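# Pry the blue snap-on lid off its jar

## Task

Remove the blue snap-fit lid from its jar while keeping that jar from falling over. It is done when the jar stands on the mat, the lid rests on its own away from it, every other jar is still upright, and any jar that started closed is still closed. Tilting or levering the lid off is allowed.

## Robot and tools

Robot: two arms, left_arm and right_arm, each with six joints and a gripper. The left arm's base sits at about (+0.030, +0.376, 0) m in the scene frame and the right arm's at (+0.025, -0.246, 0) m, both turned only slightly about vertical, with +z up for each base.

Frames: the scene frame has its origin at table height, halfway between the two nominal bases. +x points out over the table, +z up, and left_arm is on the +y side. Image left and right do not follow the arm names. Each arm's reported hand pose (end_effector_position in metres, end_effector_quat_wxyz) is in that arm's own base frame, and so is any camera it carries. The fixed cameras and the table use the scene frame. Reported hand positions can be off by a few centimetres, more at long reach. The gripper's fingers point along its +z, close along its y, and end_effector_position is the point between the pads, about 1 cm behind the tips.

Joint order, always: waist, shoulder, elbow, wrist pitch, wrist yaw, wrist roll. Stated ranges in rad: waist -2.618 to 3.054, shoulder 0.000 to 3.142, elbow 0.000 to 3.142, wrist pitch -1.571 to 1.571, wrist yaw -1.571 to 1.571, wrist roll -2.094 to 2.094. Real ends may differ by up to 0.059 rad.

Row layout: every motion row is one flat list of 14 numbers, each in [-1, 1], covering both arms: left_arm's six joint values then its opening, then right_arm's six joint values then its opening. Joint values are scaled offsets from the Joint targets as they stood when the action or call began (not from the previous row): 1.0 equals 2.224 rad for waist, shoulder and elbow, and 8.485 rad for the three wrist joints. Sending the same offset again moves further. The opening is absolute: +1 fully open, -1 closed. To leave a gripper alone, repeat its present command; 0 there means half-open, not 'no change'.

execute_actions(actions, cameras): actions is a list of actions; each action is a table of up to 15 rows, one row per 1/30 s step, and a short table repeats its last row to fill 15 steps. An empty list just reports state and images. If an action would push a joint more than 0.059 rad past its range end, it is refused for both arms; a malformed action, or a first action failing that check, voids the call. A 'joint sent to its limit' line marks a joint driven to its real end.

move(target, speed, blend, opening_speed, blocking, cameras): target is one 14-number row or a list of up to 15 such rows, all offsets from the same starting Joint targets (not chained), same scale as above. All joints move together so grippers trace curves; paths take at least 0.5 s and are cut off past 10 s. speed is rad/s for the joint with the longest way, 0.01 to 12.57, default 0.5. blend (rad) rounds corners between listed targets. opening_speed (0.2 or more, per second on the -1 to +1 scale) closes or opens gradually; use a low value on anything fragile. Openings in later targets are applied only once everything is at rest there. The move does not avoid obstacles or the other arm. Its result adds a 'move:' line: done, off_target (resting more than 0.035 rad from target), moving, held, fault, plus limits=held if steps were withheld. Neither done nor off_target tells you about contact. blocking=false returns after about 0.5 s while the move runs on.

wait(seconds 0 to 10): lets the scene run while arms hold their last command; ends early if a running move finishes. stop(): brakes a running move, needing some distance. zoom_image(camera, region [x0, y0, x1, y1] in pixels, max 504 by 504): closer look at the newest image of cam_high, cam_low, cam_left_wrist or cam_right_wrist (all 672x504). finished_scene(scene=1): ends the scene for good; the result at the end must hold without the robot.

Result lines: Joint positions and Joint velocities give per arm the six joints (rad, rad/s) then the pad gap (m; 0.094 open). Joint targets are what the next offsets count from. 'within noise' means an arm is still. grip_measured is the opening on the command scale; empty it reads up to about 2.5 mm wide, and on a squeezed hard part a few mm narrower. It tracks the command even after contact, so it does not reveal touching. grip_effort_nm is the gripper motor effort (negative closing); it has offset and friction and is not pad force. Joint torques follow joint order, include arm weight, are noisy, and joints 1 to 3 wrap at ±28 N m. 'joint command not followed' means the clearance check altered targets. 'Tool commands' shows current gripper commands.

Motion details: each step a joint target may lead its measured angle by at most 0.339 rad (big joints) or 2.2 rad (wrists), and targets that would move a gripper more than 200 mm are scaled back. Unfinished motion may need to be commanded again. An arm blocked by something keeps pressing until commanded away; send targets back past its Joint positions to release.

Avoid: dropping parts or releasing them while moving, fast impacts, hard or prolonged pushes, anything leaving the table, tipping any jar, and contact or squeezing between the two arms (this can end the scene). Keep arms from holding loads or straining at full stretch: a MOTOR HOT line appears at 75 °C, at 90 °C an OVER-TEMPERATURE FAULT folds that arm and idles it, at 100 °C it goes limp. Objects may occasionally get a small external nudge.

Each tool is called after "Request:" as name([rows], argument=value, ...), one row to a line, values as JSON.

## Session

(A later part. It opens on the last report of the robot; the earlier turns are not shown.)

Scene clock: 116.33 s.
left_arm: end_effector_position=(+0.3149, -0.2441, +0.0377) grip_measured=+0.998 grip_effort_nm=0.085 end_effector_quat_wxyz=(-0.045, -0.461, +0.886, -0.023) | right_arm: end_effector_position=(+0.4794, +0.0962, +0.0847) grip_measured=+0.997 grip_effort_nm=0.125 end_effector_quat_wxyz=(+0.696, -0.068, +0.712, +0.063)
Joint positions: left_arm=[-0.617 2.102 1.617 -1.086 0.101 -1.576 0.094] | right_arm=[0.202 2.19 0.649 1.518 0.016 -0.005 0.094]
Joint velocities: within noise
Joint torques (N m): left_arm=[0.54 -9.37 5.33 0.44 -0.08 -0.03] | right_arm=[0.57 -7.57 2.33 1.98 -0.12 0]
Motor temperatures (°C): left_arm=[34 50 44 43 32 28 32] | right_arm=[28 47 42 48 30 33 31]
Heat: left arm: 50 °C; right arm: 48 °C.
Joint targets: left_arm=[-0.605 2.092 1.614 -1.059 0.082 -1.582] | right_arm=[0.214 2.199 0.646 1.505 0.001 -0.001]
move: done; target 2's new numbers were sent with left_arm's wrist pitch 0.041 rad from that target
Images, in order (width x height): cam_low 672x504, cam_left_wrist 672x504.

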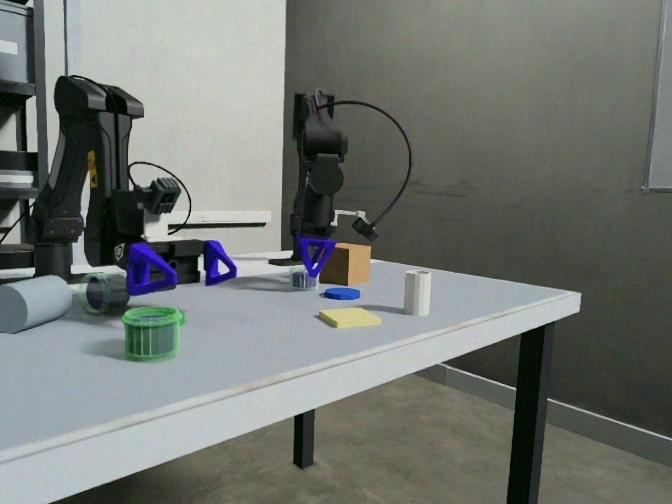

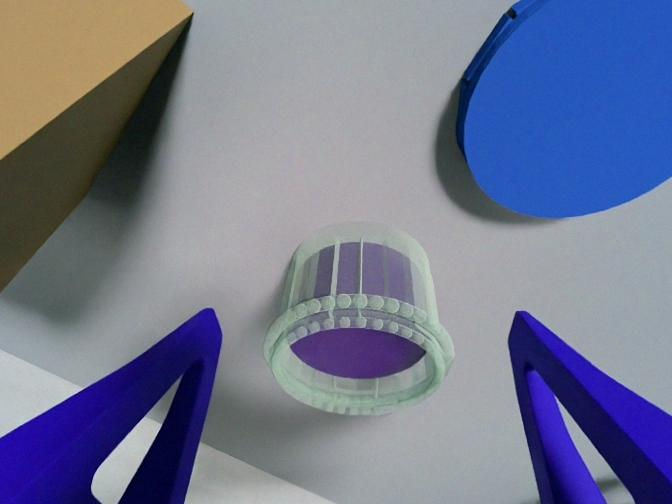

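Request:
move([
  [0,0.009,0.157,-0.0365,0,0,1,0,-0.175,0,-0.046,0,0,1],
  [0.22,0.009,0.157,-0.0365,0,0,1,0.05,-0.175,0,-0.046,0,0,1],
], speed=[0.35,0.6])

Request:
zoom_image(camera="cam_high", region=[90, 180, 330, 380])

Request:
zoom_image(camera="cam_low", region=[0, 220, 200, 370])

Scene clock: 119.30 s.
left_arm: end_effector_position=(+0.4112, -0.0631, +0.1122) grip_measured=+0.998 grip_effort_nm=0.085 end_effector_quat_wxyz=(-0.025, -0.667, +0.744, -0.047) | right_arm: end_effector_position=(+0.4614, +0.1502, +0.1604) grip_measured=+0.997 grip_effort_nm=0.115 end_effector_quat_wxyz=(+0.689, -0.110, +0.709, +0.103)
Joint positions: left_arm=[-0.112 2.108 1.924 -1.35 0.099 -1.576 0.094] | right_arm=[0.318 1.84 0.649 1.162 0.016 -0.005 0.094]
Joint velocities: within noise
Joint torques (N m): left_arm=[-0.44 -8.53 8.66 -0.06 -0.05 -0.03] | right_arm=[0.34 -9.95 4.26 1.65 -0.08 -0.01]
Motor temperatures (°C): left_arm=[34 49 44 42 32 28 32] | right_arm=[28 47 42 47 29 33 31]
Heat: left arm: 49 °C; right arm: 47 °C.
Joint targets: left_arm=[-0.116 2.112 1.963 -1.369 0.082 -1.582] | right_arm=[0.325 1.810 0.646 1.115 0.001 -0.001]
move: off_target (left_arm, right_arm); left_arm: the elbow is farthest, 0.040 rad from its target; right_arm: the wrist pitch is farthest, 0.047 rad from its target

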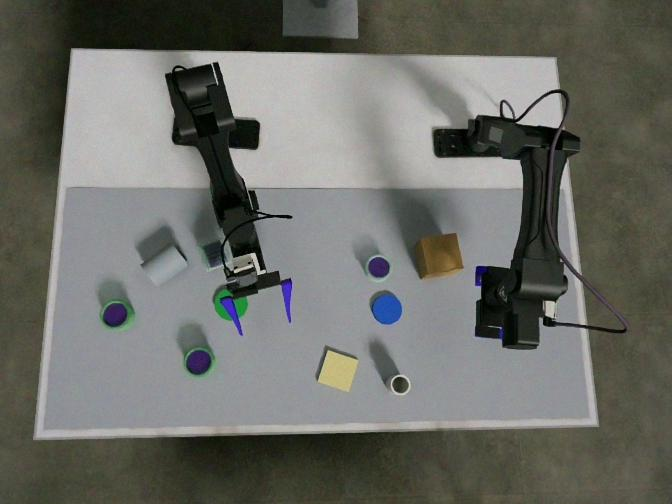

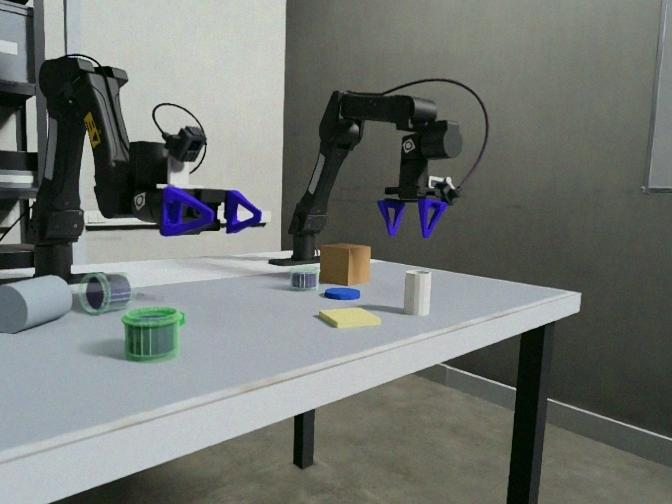

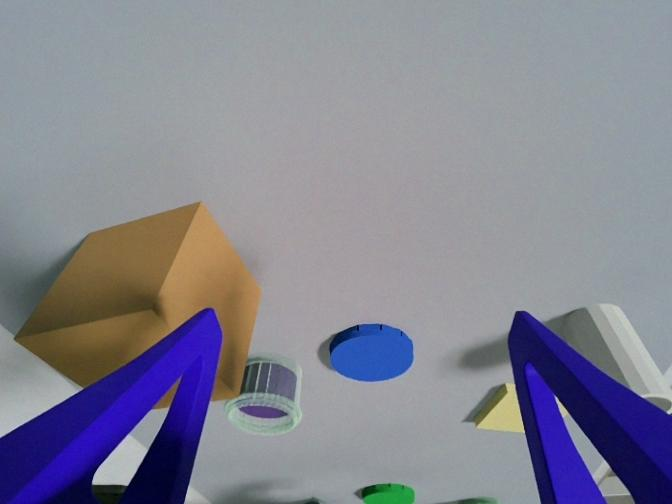

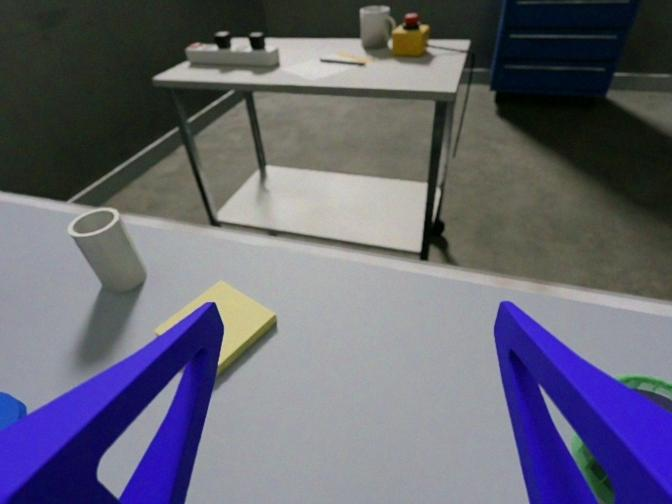

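Scaled by 2.100 from the camera's 672x504 image, which has a finer 960x720 frame.

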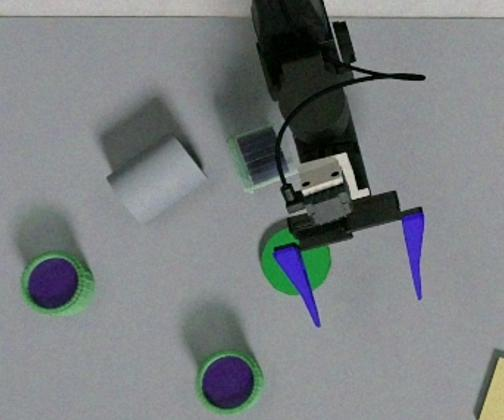

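Scaled by 2.520 from the camera's 672x504 image, which has a finer 960x720 frame.

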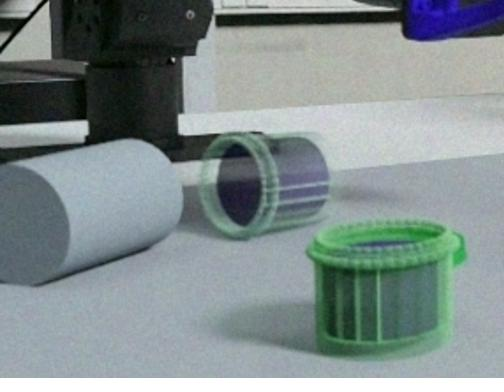

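Request:
move([
  [0,0,0,0,0,0,1,0,-0.0674,0.3615,-0.2882,0,0.1532,1],
  [0,0,0,0,0,0,1,-0.110,-0.0674,0.3615,-0.2882,0,0.1532,1],
], speed=[1.0,0.6])

Scene clock: 127.27 s.
left_arm: end_effector_position=(+0.4112, -0.0637, +0.1122) grip_measured=+0.998 grip_effort_nm=0.090 end_effector_quat_wxyz=(-0.025, -0.666, +0.744, -0.047) | right_arm: end_effector_position=(+0.2976, +0.0248, +0.1237) grip_measured=+0.998 grip_effort_nm=0.115 end_effector_quat_wxyz=(-0.011, +0.569, +0.822, -0.003)
Joint positions: left_arm=[-0.114 2.108 1.924 -1.35 0.099 -1.576 0.094] | right_arm=[0.075 1.691 1.417 -1.317 -0.009 1.285 0.094]
Joint velocities: within noise
Joint torques (N m): left_arm=[-0.4 -8.55 8.69 -0.01 -0.06 -0.05] | right_arm=[-0.12 -9.17 7.91 0.16 0.01 0.09]
Motor temperatures (°C): left_arm=[34 49 44 42 31 28 32] | right_arm=[28 47 42 45 29 33 31]
Heat: left arm: 49 °C; right arm: 47 °C.
Joint targets: left_arm=[-0.116 2.112 1.963 -1.369 0.082 -1.582] | right_arm=[0.080 1.660 1.450 -1.330 0.001 1.299]
move: off_target (left_arm); left_arm: the elbow is farthest, 0.039 rad from its target

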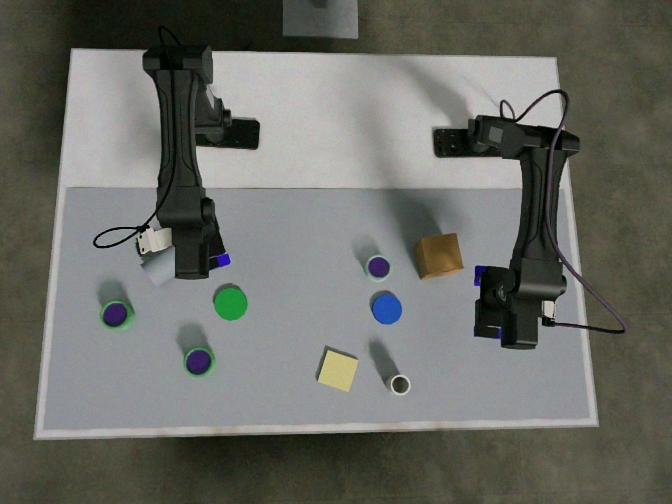

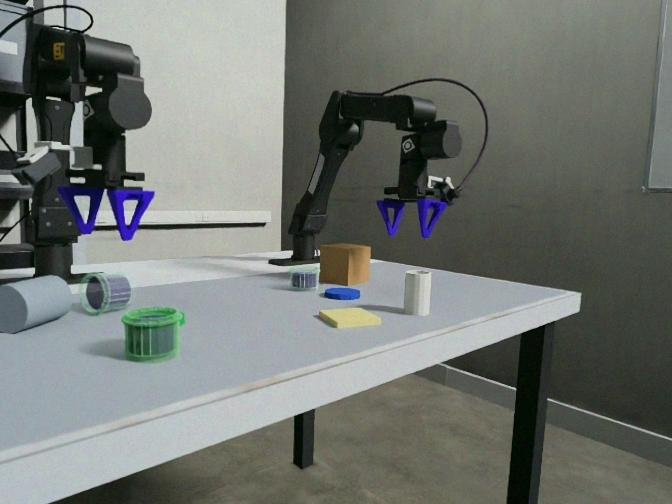

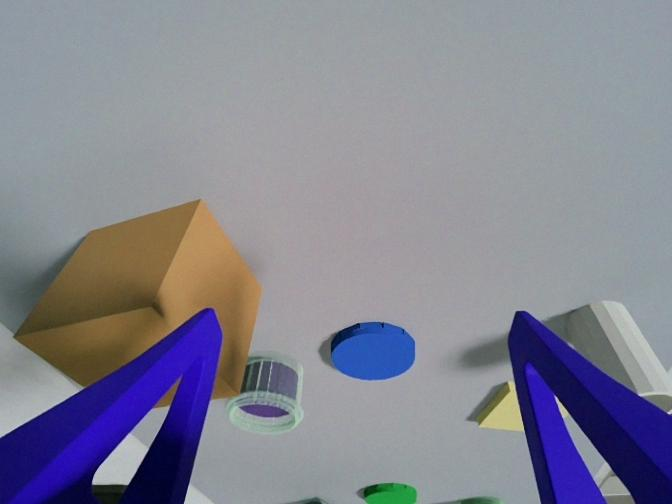

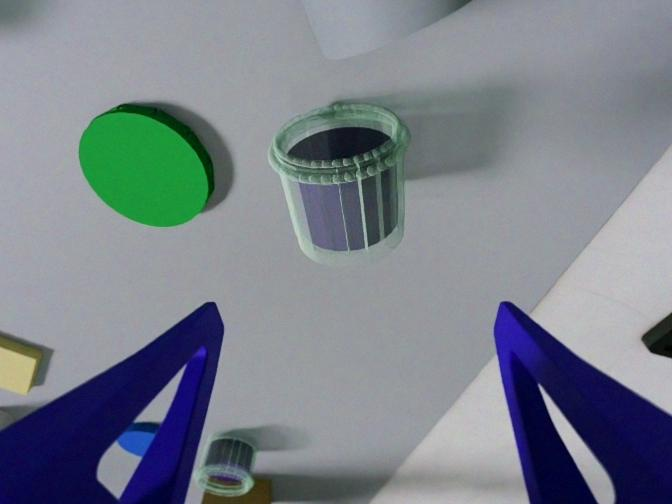

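Request:
move(target=[0,0,0,0,0,0,1,-0.0841,0.0369,-0.1304,0.0418,-0.0296,-0.0372,1], speed=0.4, cameras=["cam_low","cam_right_wrist"])

Request:
zoom_image(camera="cam_low", region=[20, 200, 200, 335])

Scene clock: 130.97 s.
left_arm: end_effector_position=(+0.4112, -0.0637, +0.1122) grip_measured=+0.998 grip_effort_nm=0.085 end_effector_quat_wxyz=(-0.025, -0.666, +0.744, -0.047) | right_arm: end_effector_position=(+0.3056, +0.0093, +0.0533) grip_measured=+0.998 grip_effort_nm=0.115 end_effector_quat_wxyz=(-0.049, +0.522, +0.845, +0.107)
Joint positions: left_arm=[-0.114 2.108 1.924 -1.35 0.099 -1.576 0.094] | right_arm=[-0.11 1.737 1.166 -0.996 -0.236 0.998 0.094]
Joint velocities: within noise
Joint torques (N m): left_arm=[-0.42 -8.44 8.59 -0.03 -0.03 -0.01] | right_arm=[-0.32 -6.43 4.29 0.66 -0.16 -0.11]
Motor temperatures (°C): left_arm=[34 49 44 42 31 28 32] | right_arm=[28 47 42 44 29 33 31]
Heat: left arm: 49 °C; right arm: 47 °C.
Joint targets: left_arm=[-0.116 2.112 1.963 -1.369 0.082 -1.582] | right_arm=[-0.107 1.742 1.160 -0.976 -0.250 0.984]
move: off_target (left_arm); left_arm: the elbow is farthest, 0.039 rad from its target
Images, in order (width x height): cam_low 672x504, cam_right_wrist 672x504.

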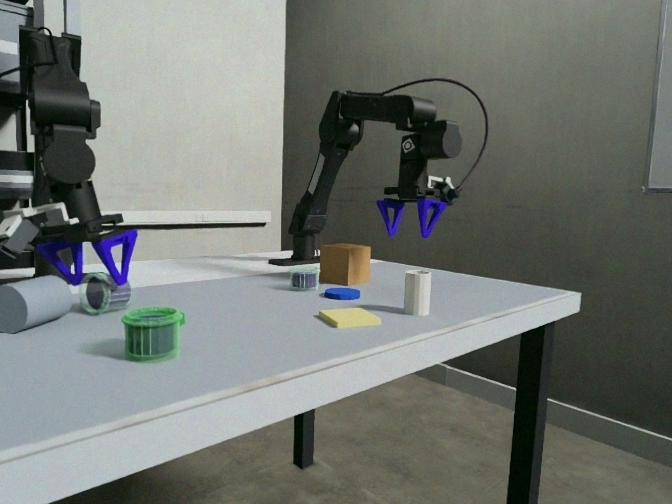

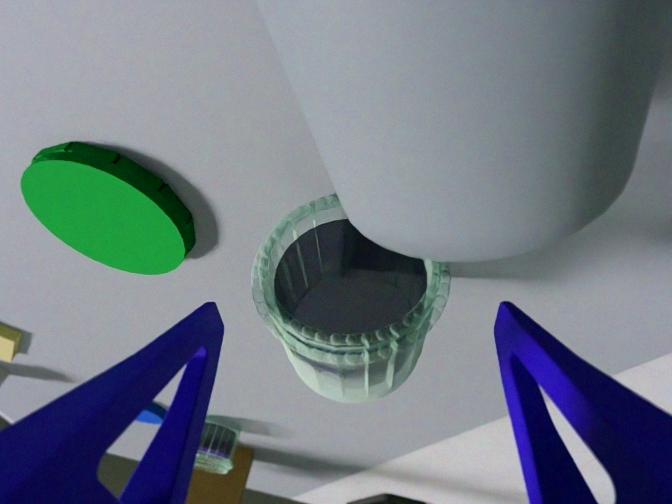

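Scaled by 2.800 from the camera's 672x504 image, which has a finer 960x720 frame.

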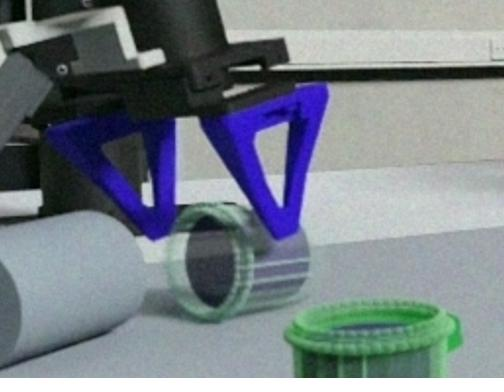

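Request:
move(target=[0,0,0,0,0,0,1,0.009,0.0144,-0.0249,0.0103,0,0,1], speed=0.2, cameras=["cam_low","cam_right_wrist"])

Request:
zoom_image(camera="cam_low", region=[20, 200, 200, 335])

Scene clock: 133.77 s.
left_arm: end_effector_position=(+0.4112, -0.0637, +0.1122) grip_measured=+0.998 grip_effort_nm=0.090 end_effector_quat_wxyz=(-0.025, -0.666, +0.744, -0.047) | right_arm: end_effector_position=(+0.3062, +0.0125, +0.0325) grip_measured=+0.998 grip_effort_nm=0.115 end_effector_quat_wxyz=(-0.049, +0.517, +0.848, +0.107)
Joint positions: left_arm=[-0.114 2.108 1.924 -1.35 0.099 -1.576 0.094] | right_arm=[-0.099 1.767 1.112 -0.91 -0.236 0.998 0.094]
Joint velocities: within noise
Joint torques (N m): left_arm=[-0.35 -8.49 8.57 -0.02 -0.04 -0.01] | right_arm=[0.43 -6.02 4.05 0.61 -0.21 -0.12]
Motor temperatures (°C): left_arm=[34 48 44 41 31 28 32] | right_arm=[28 47 42 44 29 33 31]
Heat: left arm: 48 °C; right arm: 47 °C.
Joint targets: left_arm=[-0.116 2.112 1.963 -1.369 0.082 -1.582] | right_arm=[-0.087 1.774 1.105 -0.888 -0.250 0.984]
move: off_target (left_arm); left_arm: the elbow is farthest, 0.039 rad from its target
Images, in order (width x height): cam_low 672x504, cam_right_wrist 672x504.

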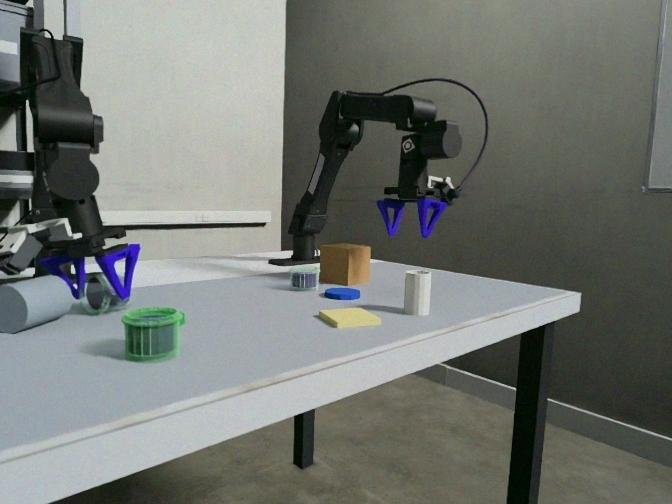

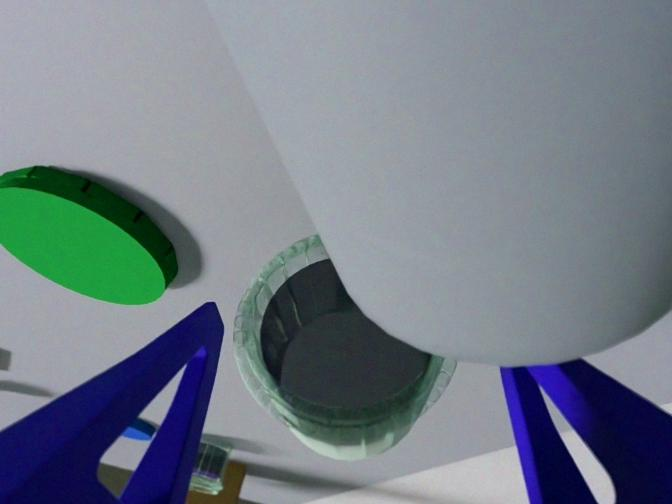

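Scaled by 2.800 from the camera's 672x504 image, which has a finer 960x720 frame.

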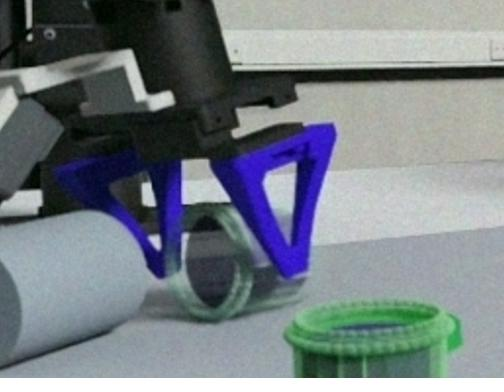

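Request:
move([
  [0,0,0,0,0,0,1,0,0.0065,-0.0113,0.0047,0,0,1],
  [0,0,0,0,0,0,1,0,0.0065,-0.0113,0.0047,0,0,-0.1],
], speed=0.15, opening_speed=0.6, cameras=["cam_low","cam_right_wrist"])

Request:
zoom_image(camera="cam_low", region=[20, 200, 200, 335])

Scene clock: 137.33 s.
left_arm: end_effector_position=(+0.4112, -0.0637, +0.1122) grip_measured=+0.998 grip_effort_nm=0.085 end_effector_quat_wxyz=(-0.025, -0.666, +0.744, -0.047) | right_arm: end_effector_position=(+0.3076, +0.0129, +0.0231) grip_measured=+0.375 grip_effort_nm=-1.043 end_effector_quat_wxyz=(-0.046, +0.516, +0.848, +0.110)
Joint positions: left_arm=[-0.114 2.108 1.924 -1.35 0.099 -1.576 0.094] | right_arm=[-0.099 1.78 1.087 -0.864 -0.239 0.997 0.065]
Joint velocities: within noise
Joint torques (N m): left_arm=[-0.35 -8.51 8.68 -0.05 -0.06 -0.03] | right_arm=[0.54 -6 4.18 0.58 -0.11 -0.09]
Motor temperatures (°C): left_arm=[34 48 44 41 31 28 32] | right_arm=[28 47 42 43 29 32 31]
Heat: left arm: 48 °C; right arm: 47 °C.
Joint targets: left_arm=[-0.116 2.112 1.963 -1.369 0.082 -1.582] | right_arm=[-0.087 1.788 1.080 -0.848 -0.250 0.984]
move: off_target (left_arm); left_arm: the elbow is farthest, 0.039 rad from its target
Images, in order (width x height): cam_low 672x504, cam_right_wrist 672x504.

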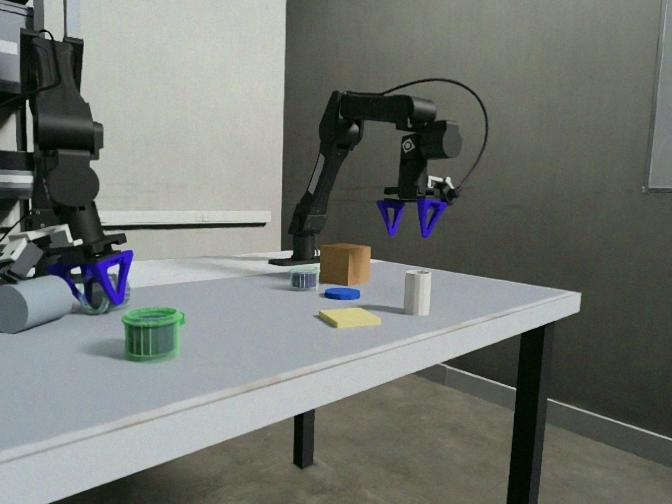

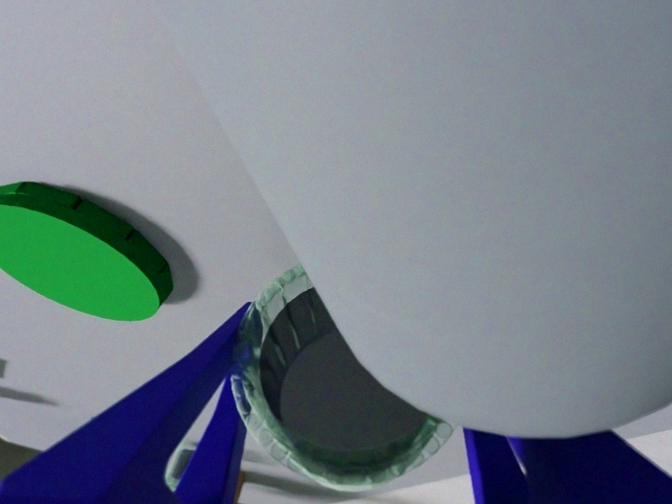

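Scaled by 2.800 from the camera's 672x504 image, which has a finer 960x720 frame.

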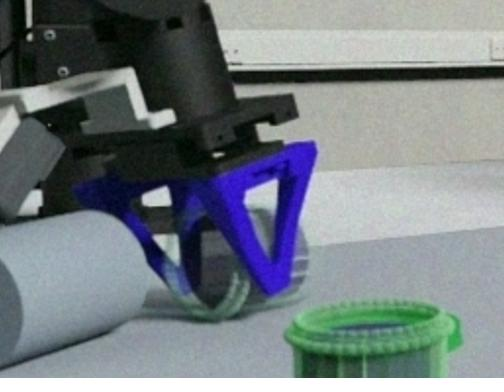

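Request:
move([
  [0,0,0,0,0,0,1,0,-0.0441,0.1169,-0.0403,0,0,-0.3],
  [0,0,0,0,0,0,1,0.2415,0.1268,0.3939,-0.0674,0.0295,-0.116,-0.3],
], speed=[0.25,0.6])

Request:
zoom_image(camera="cam_low", region=[100, 150, 280, 285])

Scene clock: 142.90 s.
left_arm: end_effector_position=(+0.4112, -0.0637, +0.1122) grip_measured=+0.998 grip_effort_nm=0.085 end_effector_quat_wxyz=(-0.025, -0.666, +0.744, -0.047) | right_arm: end_effector_position=(+0.3561, +0.1794, +0.1241) grip_measured=+0.375 grip_effort_nm=-1.048 end_effector_quat_wxyz=(+0.003, -0.221, +0.975, +0.006)
Joint positions: left_arm=[-0.114 2.108 1.924 -1.35 0.099 -1.576 0.094] | right_arm=[0.46 2.066 1.911 -1.407 -0.01 0.013 0.065]
Joint velocities: within noise
Joint torques (N m): left_arm=[-0.39 -8.65 8.57 -0.02 -0.05 -0.03] | right_arm=[-0.18 -9.42 8.69 0.31 0.11 -0.08]
Motor temperatures (°C): left_arm=[34 48 44 41 31 28 31] | right_arm=[28 47 42 42 29 32 31]
Heat: left arm: 48 °C; right arm: 47 °C.
Joint targets: left_arm=[-0.116 2.112 1.963 -1.369 0.082 -1.582] | right_arm=[0.450 2.070 1.956 -1.420 0.000 -0.001]
move: off_target (left_arm, right_arm); left_arm: the elbow is farthest, 0.039 rad from its target; right_arm: the elbow is farthest, 0.045 rad from its target

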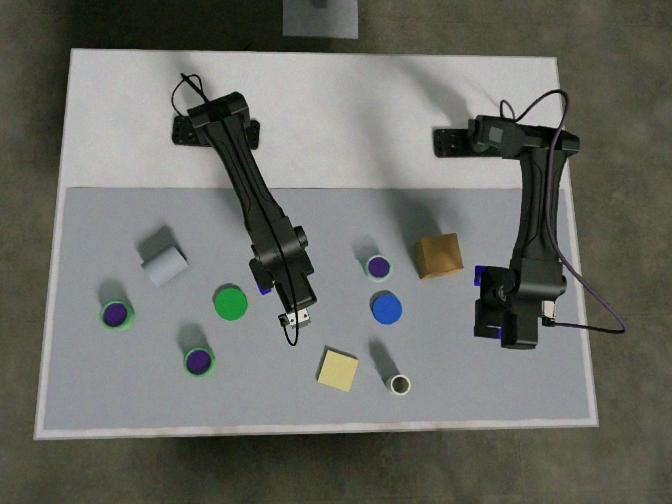

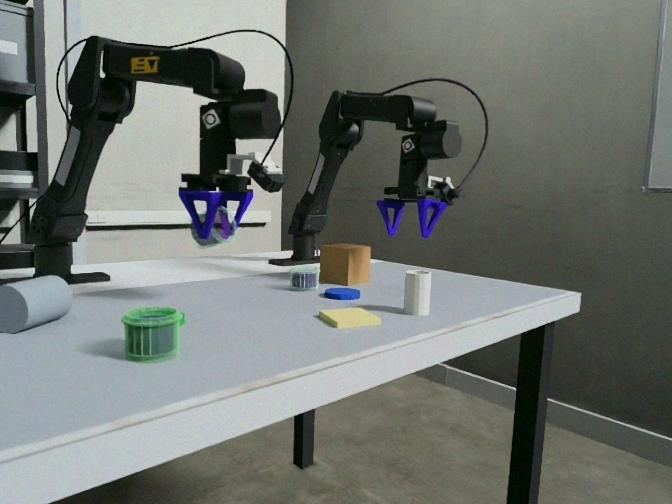

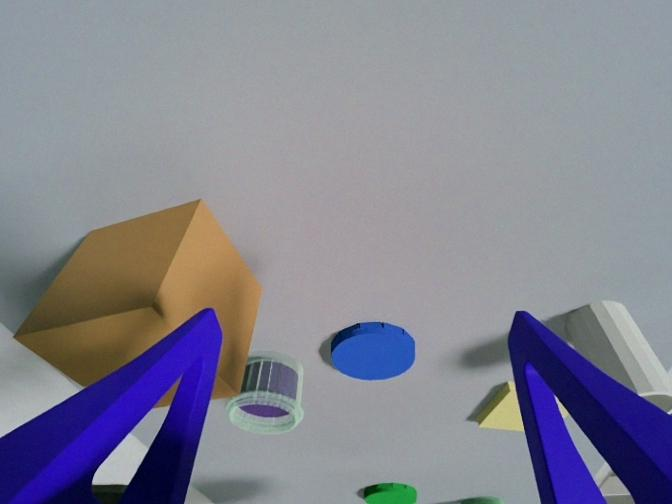

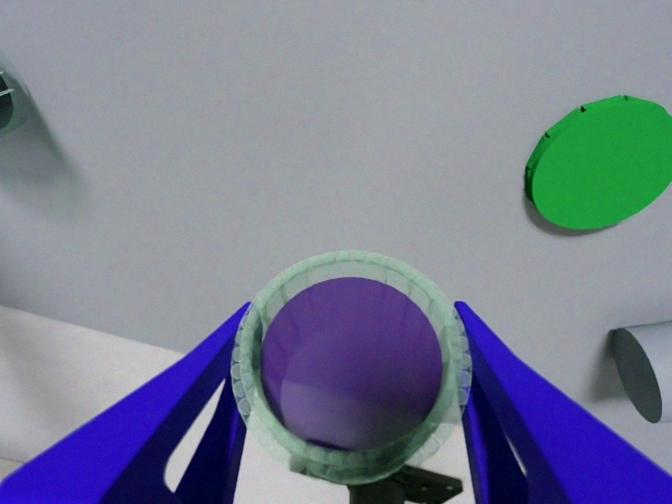

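Scaled by 2.800 from the camera's 672x504 image, which has a finer 960x720 frame.

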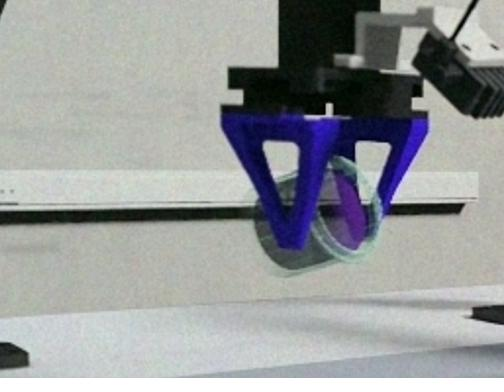

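Request:
move(target=[0,0,0,0,0,0,1,0,-0.2113,-0.6637,0.2616,0,0,-0.3], speed=0.8)

Request:
zoom_image(camera="cam_low", region=[120, 180, 280, 300])

Scene clock: 146.93 s.
left_arm: end_effector_position=(+0.4112, -0.0637, +0.1122) grip_measured=+0.998 grip_effort_nm=0.081 end_effector_quat_wxyz=(-0.025, -0.666, +0.744, -0.047) | right_arm: end_effector_position=(+0.3673, +0.1846, +0.0649) grip_measured=+0.375 grip_effort_nm=-1.043 end_effector_quat_wxyz=(+0.502, -0.192, +0.834, +0.125)
Joint positions: left_arm=[-0.114 2.108 1.924 -1.35 0.099 -1.576 0.094] | right_arm=[0.46 1.644 0.478 0.682 -0.009 0.013 0.065]
Joint velocities: within noise
Joint torques (N m): left_arm=[-0.35 -8.44 8.62 -0.03 -0.06 -0.03] | right_arm=[-0.2 -9.31 4.51 3.35 0.08 -0.07]
Motor temperatures (°C): left_arm=[34 48 44 41 31 28 31] | right_arm=[28 47 42 43 29 32 32]
Heat: left arm: 48 °C; right arm: 47 °C.
Joint targets: left_arm=[-0.116 2.112 1.963 -1.369 0.082 -1.582] | right_arm=[0.450 1.600 0.480 0.799 0.000 -0.001]
move: off_target (left_arm, right_arm); left_arm: the elbow is farthest, 0.039 rad from its target; right_arm: the wrist pitch is farthest, 0.118 rad from its target

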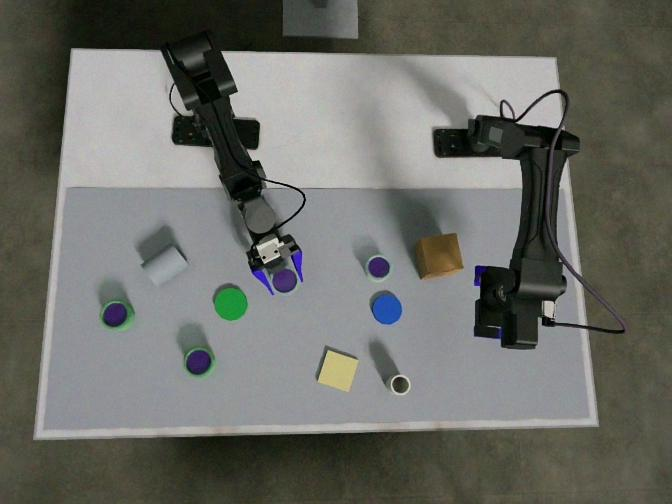

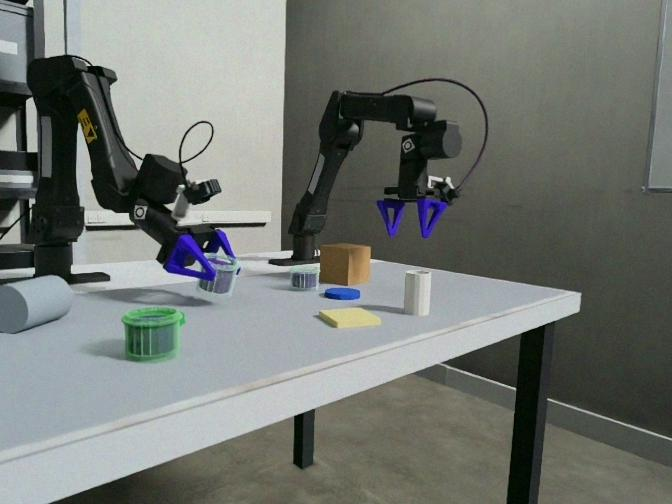

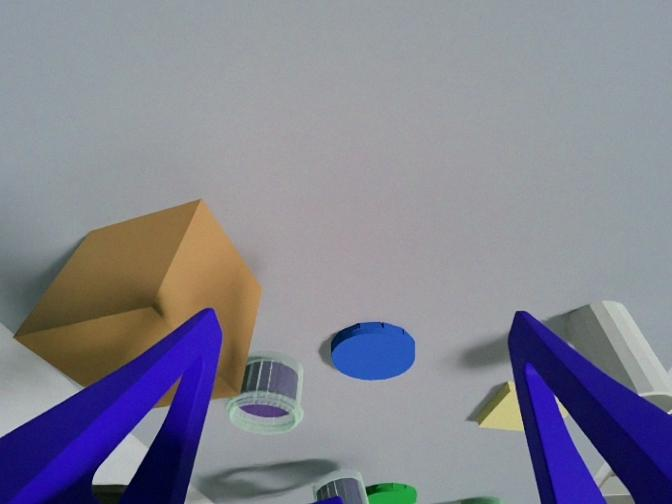

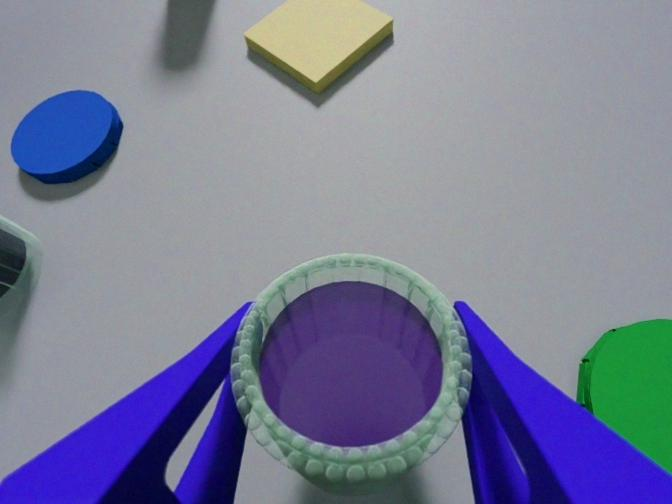

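Scaled by 3.150 from the camera's 672x504 image, which has a finer 960x720 frame.

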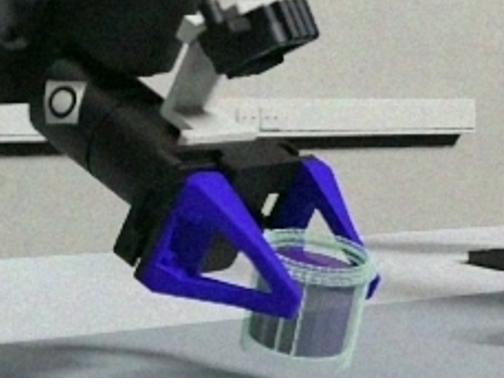

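Request:
move(target=[0,0,0,0,0,0,1,0,0.047,-0.010,0.0145,0,0,-0.3], speed=0.15, cameras=["cam_low"])

Request:
zoom_image(camera="cam_low", region=[160, 220, 260, 320])

Scene clock: 148.93 s.
left_arm: end_effector_position=(+0.4112, -0.0637, +0.1122) grip_measured=+0.998 grip_effort_nm=0.090 end_effector_quat_wxyz=(-0.025, -0.666, +0.744, -0.047) | right_arm: end_effector_position=(+0.3700, +0.1860, +0.0592) grip_measured=+0.375 grip_effort_nm=-1.048 end_effector_quat_wxyz=(+0.517, -0.190, +0.825, +0.128)
Joint positions: left_arm=[-0.114 2.108 1.924 -1.35 0.099 -1.576 0.094] | right_arm=[0.46 1.707 0.457 0.803 -0.009 0.013 0.065]
Joint velocities: within noise
Joint torques (N m): left_arm=[-0.31 -8.46 8.62 -0.03 -0.02 -0.02] | right_arm=[-0.35 -5.7 3.99 3.38 0.08 -0.1]
Motor temperatures (°C): left_arm=[34 48 44 40 31 28 31] | right_arm=[28 47 41 45 29 32 32]
Heat: left arm: 48 °C; right arm: 47 °C.
Joint targets: left_arm=[-0.116 2.112 1.963 -1.369 0.082 -1.582] | right_arm=[0.450 1.705 0.457 0.922 0.000 -0.001]
move: off_target (left_arm, right_arm); left_arm: the elbow is farthest, 0.039 rad from its target; right_arm: the wrist pitch is farthest, 0.119 rad from its target
Images, in order (width x height): cam_low 672x504.

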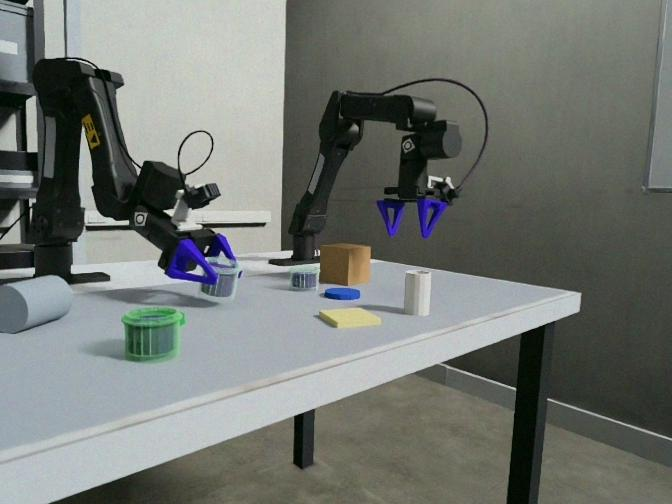

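Scaled by 5.040 from the camera's 672x504 image, which has a finer 960x720 frame.

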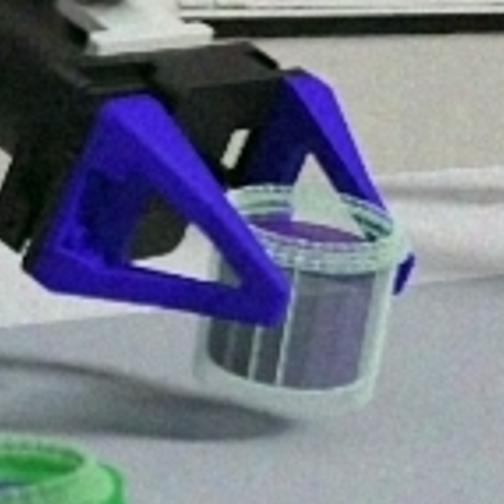

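Request:
move(target=[0,0,0,0,0,0,1,0,0.0315,0,0.008,0,0,-0.3], speed=0.15, cameras=["cam_low"])

Request:
zoom_image(camera="cam_low", region=[160, 220, 260, 320])

Scene clock: 150.17 s.
left_arm: end_effector_position=(+0.4112, -0.0637, +0.1122) grip_measured=+0.998 grip_effort_nm=0.085 end_effector_quat_wxyz=(-0.025, -0.666, +0.744, -0.047) | right_arm: end_effector_position=(+0.3732, +0.1872, +0.0487) grip_measured=+0.375 grip_effort_nm=-1.048 end_effector_quat_wxyz=(+0.519, -0.189, +0.824, +0.128)
Joint positions: left_arm=[-0.114 2.108 1.924 -1.35 0.099 -1.576 0.094] | right_arm=[0.46 1.774 0.457 0.875 -0.007 0.013 0.065]
Joint velocities: within noise
Joint torques (N m): left_arm=[-0.35 -8.47 8.69 -0.02 -0.03 -0.03] | right_arm=[-0.47 -5.76 3.82 3.28 0.05 -0.11]
Motor temperatures (°C): left_arm=[34 48 44 40 31 28 31] | right_arm=[28 47 41 45 29 32 32]
Heat: left arm: 48 °C; right arm: 47 °C.
Joint targets: left_arm=[-0.116 2.112 1.963 -1.369 0.082 -1.582] | right_arm=[0.450 1.775 0.457 0.990 0.000 -0.001]
move: off_target (left_arm, right_arm); left_arm: the elbow is farthest, 0.039 rad from its target; right_arm: the wrist pitch is farthest, 0.115 rad from its target
Images, in order (width x height): cam_low 672x504.

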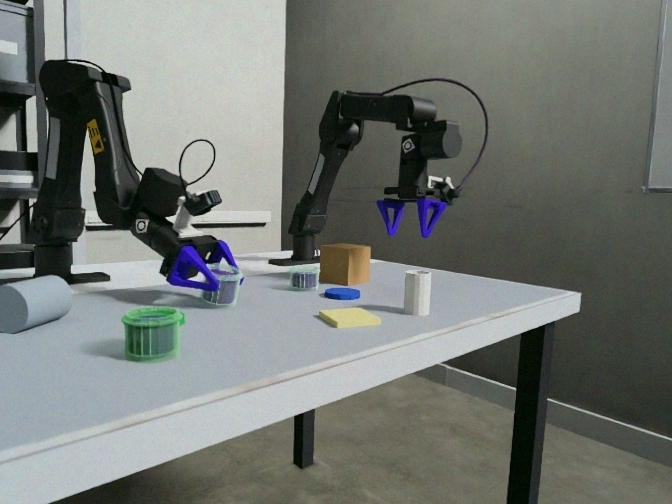

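Scaled by 5.040 from the camera's 672x504 image, which has a finer 960x720 frame.

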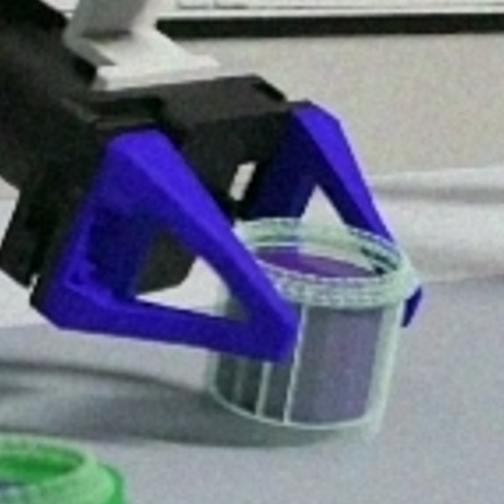

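Request:
move(target=[0,0,0,0,0,0,1,0,0.027,0,0.007,0,0,-0.3], speed=0.12, cameras=["cam_low"])

Request:
zoom_image(camera="cam_low", region=[160, 220, 260, 320])

Scene clock: 151.30 s.
left_arm: end_effector_position=(+0.4112, -0.0637, +0.1122) grip_measured=+0.998 grip_effort_nm=0.081 end_effector_quat_wxyz=(-0.025, -0.666, +0.744, -0.047) | right_arm: end_effector_position=(+0.3780, +0.1896, +0.0482) grip_measured=+0.375 grip_effort_nm=-1.043 end_effector_quat_wxyz=(+0.534, -0.187, +0.814, +0.132)
Joint positions: left_arm=[-0.114 2.108 1.924 -1.35 0.099 -1.576 0.094] | right_arm=[0.46 1.825 0.457 0.963 -0.007 0.013 0.065]
Joint velocities: within noise
Joint torques (N m): left_arm=[-0.43 -8.49 8.7 -0.05 -0.03 -0.06] | right_arm=[-0.47 -5.09 3.71 2.97 0.08 -0.14]
Motor temperatures (°C): left_arm=[34 48 44 40 31 28 31] | right_arm=[28 47 41 46 29 32 32]
Heat: left arm: 48 °C; right arm: 47 °C.
Joint targets: left_arm=[-0.116 2.112 1.963 -1.369 0.082 -1.582] | right_arm=[0.450 1.835 0.457 1.050 0.000 -0.001]
move: off_target (left_arm, right_arm); left_arm: the elbow is farthest, 0.039 rad from its target; right_arm: the wrist pitch is farthest, 0.087 rad from its target
Images, in order (width x height): cam_low 672x504.

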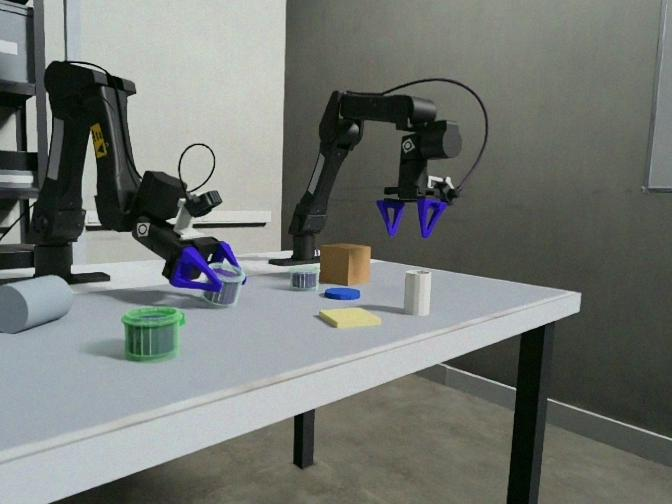

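Scaled by 5.040 from the camera's 672x504 image, which has a finer 960x720 frame.

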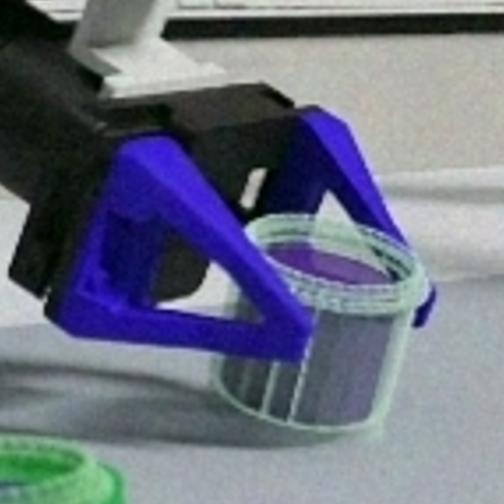

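Request:
move(target=[0,0,0,0,0,0,1,0,-0.0135,-0.0225,0.0024,0,0,-0.3], speed=0.1, cameras=["cam_low"])

Request:
zoom_image(camera="cam_low", region=[160, 220, 260, 320])

Scene clock: 152.73 s.
left_arm: end_effector_position=(+0.4112, -0.0637, +0.1122) grip_measured=+0.998 grip_effort_nm=0.081 end_effector_quat_wxyz=(-0.025, -0.666, +0.744, -0.047) | right_arm: end_effector_position=(+0.3702, +0.1858, +0.0466) grip_measured=+0.375 grip_effort_nm=-1.043 end_effector_quat_wxyz=(+0.539, -0.186, +0.810, +0.133)
Joint positions: left_arm=[-0.114 2.108 1.924 -1.35 0.099 -1.576 0.094] | right_arm=[0.46 1.825 0.414 1.018 -0.007 0.013 0.065]
Joint velocities: within noise
Joint torques (N m): left_arm=[-0.46 -8.53 8.62 -0.02 -0.04 -0.01] | right_arm=[-0.58 -7.61 2.7 2.66 0.09 -0.09]
Motor temperatures (°C): left_arm=[34 48 44 40 31 28 31] | right_arm=[28 47 41 46 29 32 32]
Heat: left arm: 48 °C; right arm: 47 °C.
Joint targets: left_arm=[-0.116 2.112 1.963 -1.369 0.082 -1.582] | right_arm=[0.450 1.805 0.407 1.070 0.000 -0.001]
move: off_target (left_arm, right_arm); left_arm: the elbow is farthest, 0.039 rad from its target; right_arm: the wrist pitch is farthest, 0.052 rad from its target
Images, in order (width x height): cam_low 672x504.

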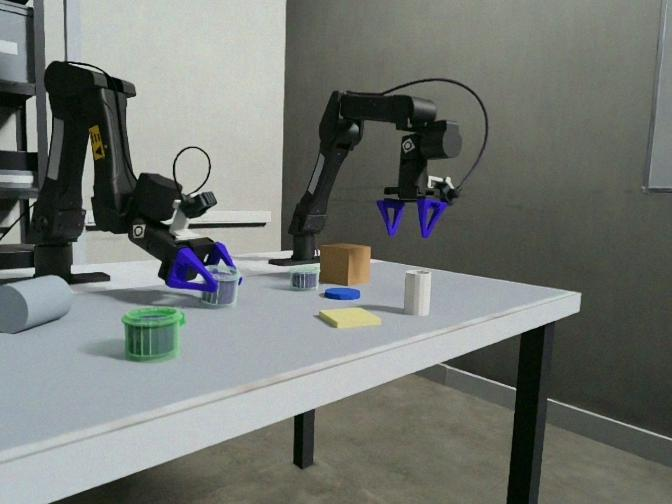

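Scaled by 5.040 from the camera's 672x504 image, which has a finer 960x720 frame.

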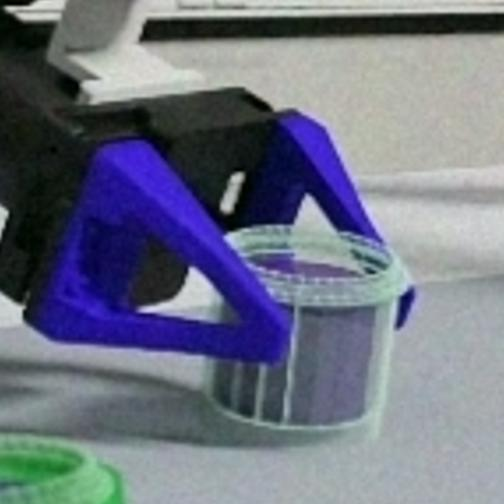

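Request:
move(target=[0,0,0,0,0,0,1,0,0,0,0,0,0,1], opening_speed=0.5, cameras=["cam_low","cam_right_wrist"])

Request:
zoom_image(camera="cam_low", region=[160, 220, 260, 320])

Scene clock: 156.47 s.
left_arm: end_effector_position=(+0.4112, -0.0637, +0.1122) grip_measured=+0.998 grip_effort_nm=0.081 end_effector_quat_wxyz=(-0.025, -0.666, +0.744, -0.047) | right_arm: end_effector_position=(+0.3705, +0.1853, +0.0466) grip_measured=+0.997 grip_effort_nm=0.120 end_effector_quat_wxyz=(+0.540, -0.185, +0.811, +0.132)
Joint positions: left_arm=[-0.114 2.108 1.924 -1.35 0.099 -1.576 0.094] | right_arm=[0.46 1.825 0.414 1.018 -0.004 0.013 0.094]
Joint velocities: within noise
Joint torques (N m): left_arm=[-0.35 -8.47 8.65 -0.03 -0.05 -0.02] | right_arm=[-0.29 -7.73 2.76 2.63 0.1 -0.09]
Motor temperatures (°C): left_arm=[34 48 44 40 31 28 31] | right_arm=[28 47 41 47 29 32 32]
Heat: left arm: 48 °C; right arm: 47 °C.
Joint targets: left_arm=[-0.116 2.112 1.963 -1.369 0.082 -1.582] | right_arm=[0.450 1.805 0.407 1.070 0.000 -0.001]
move: off_target (left_arm, right_arm); left_arm: the elbow is farthest, 0.039 rad from its target; right_arm: the wrist pitch is farthest, 0.052 rad from its target
Images, in order (width x height): cam_low 672x504, cam_right_wrist 672x504.

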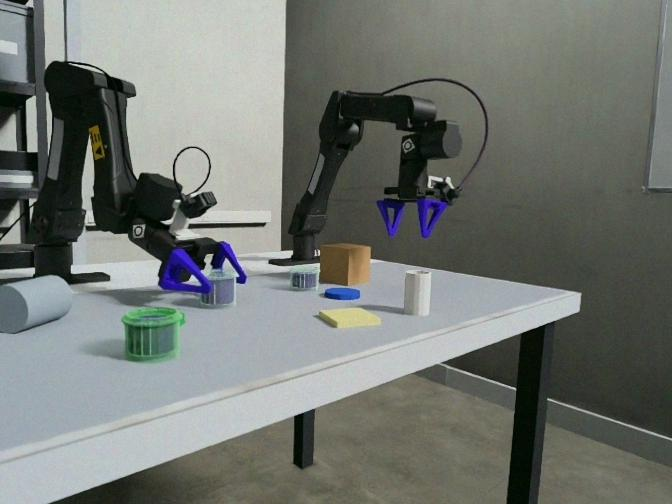

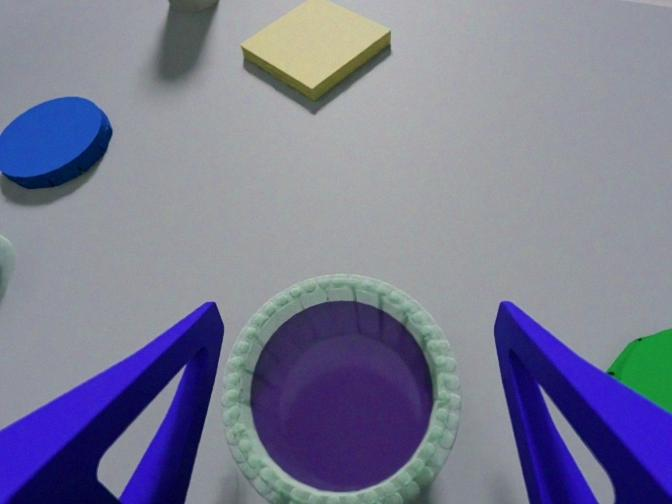

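Scaled by 5.040 from the camera's 672x504 image, which has a finer 960x720 frame.

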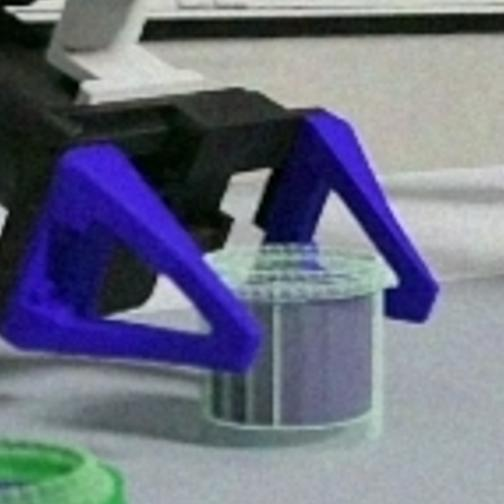

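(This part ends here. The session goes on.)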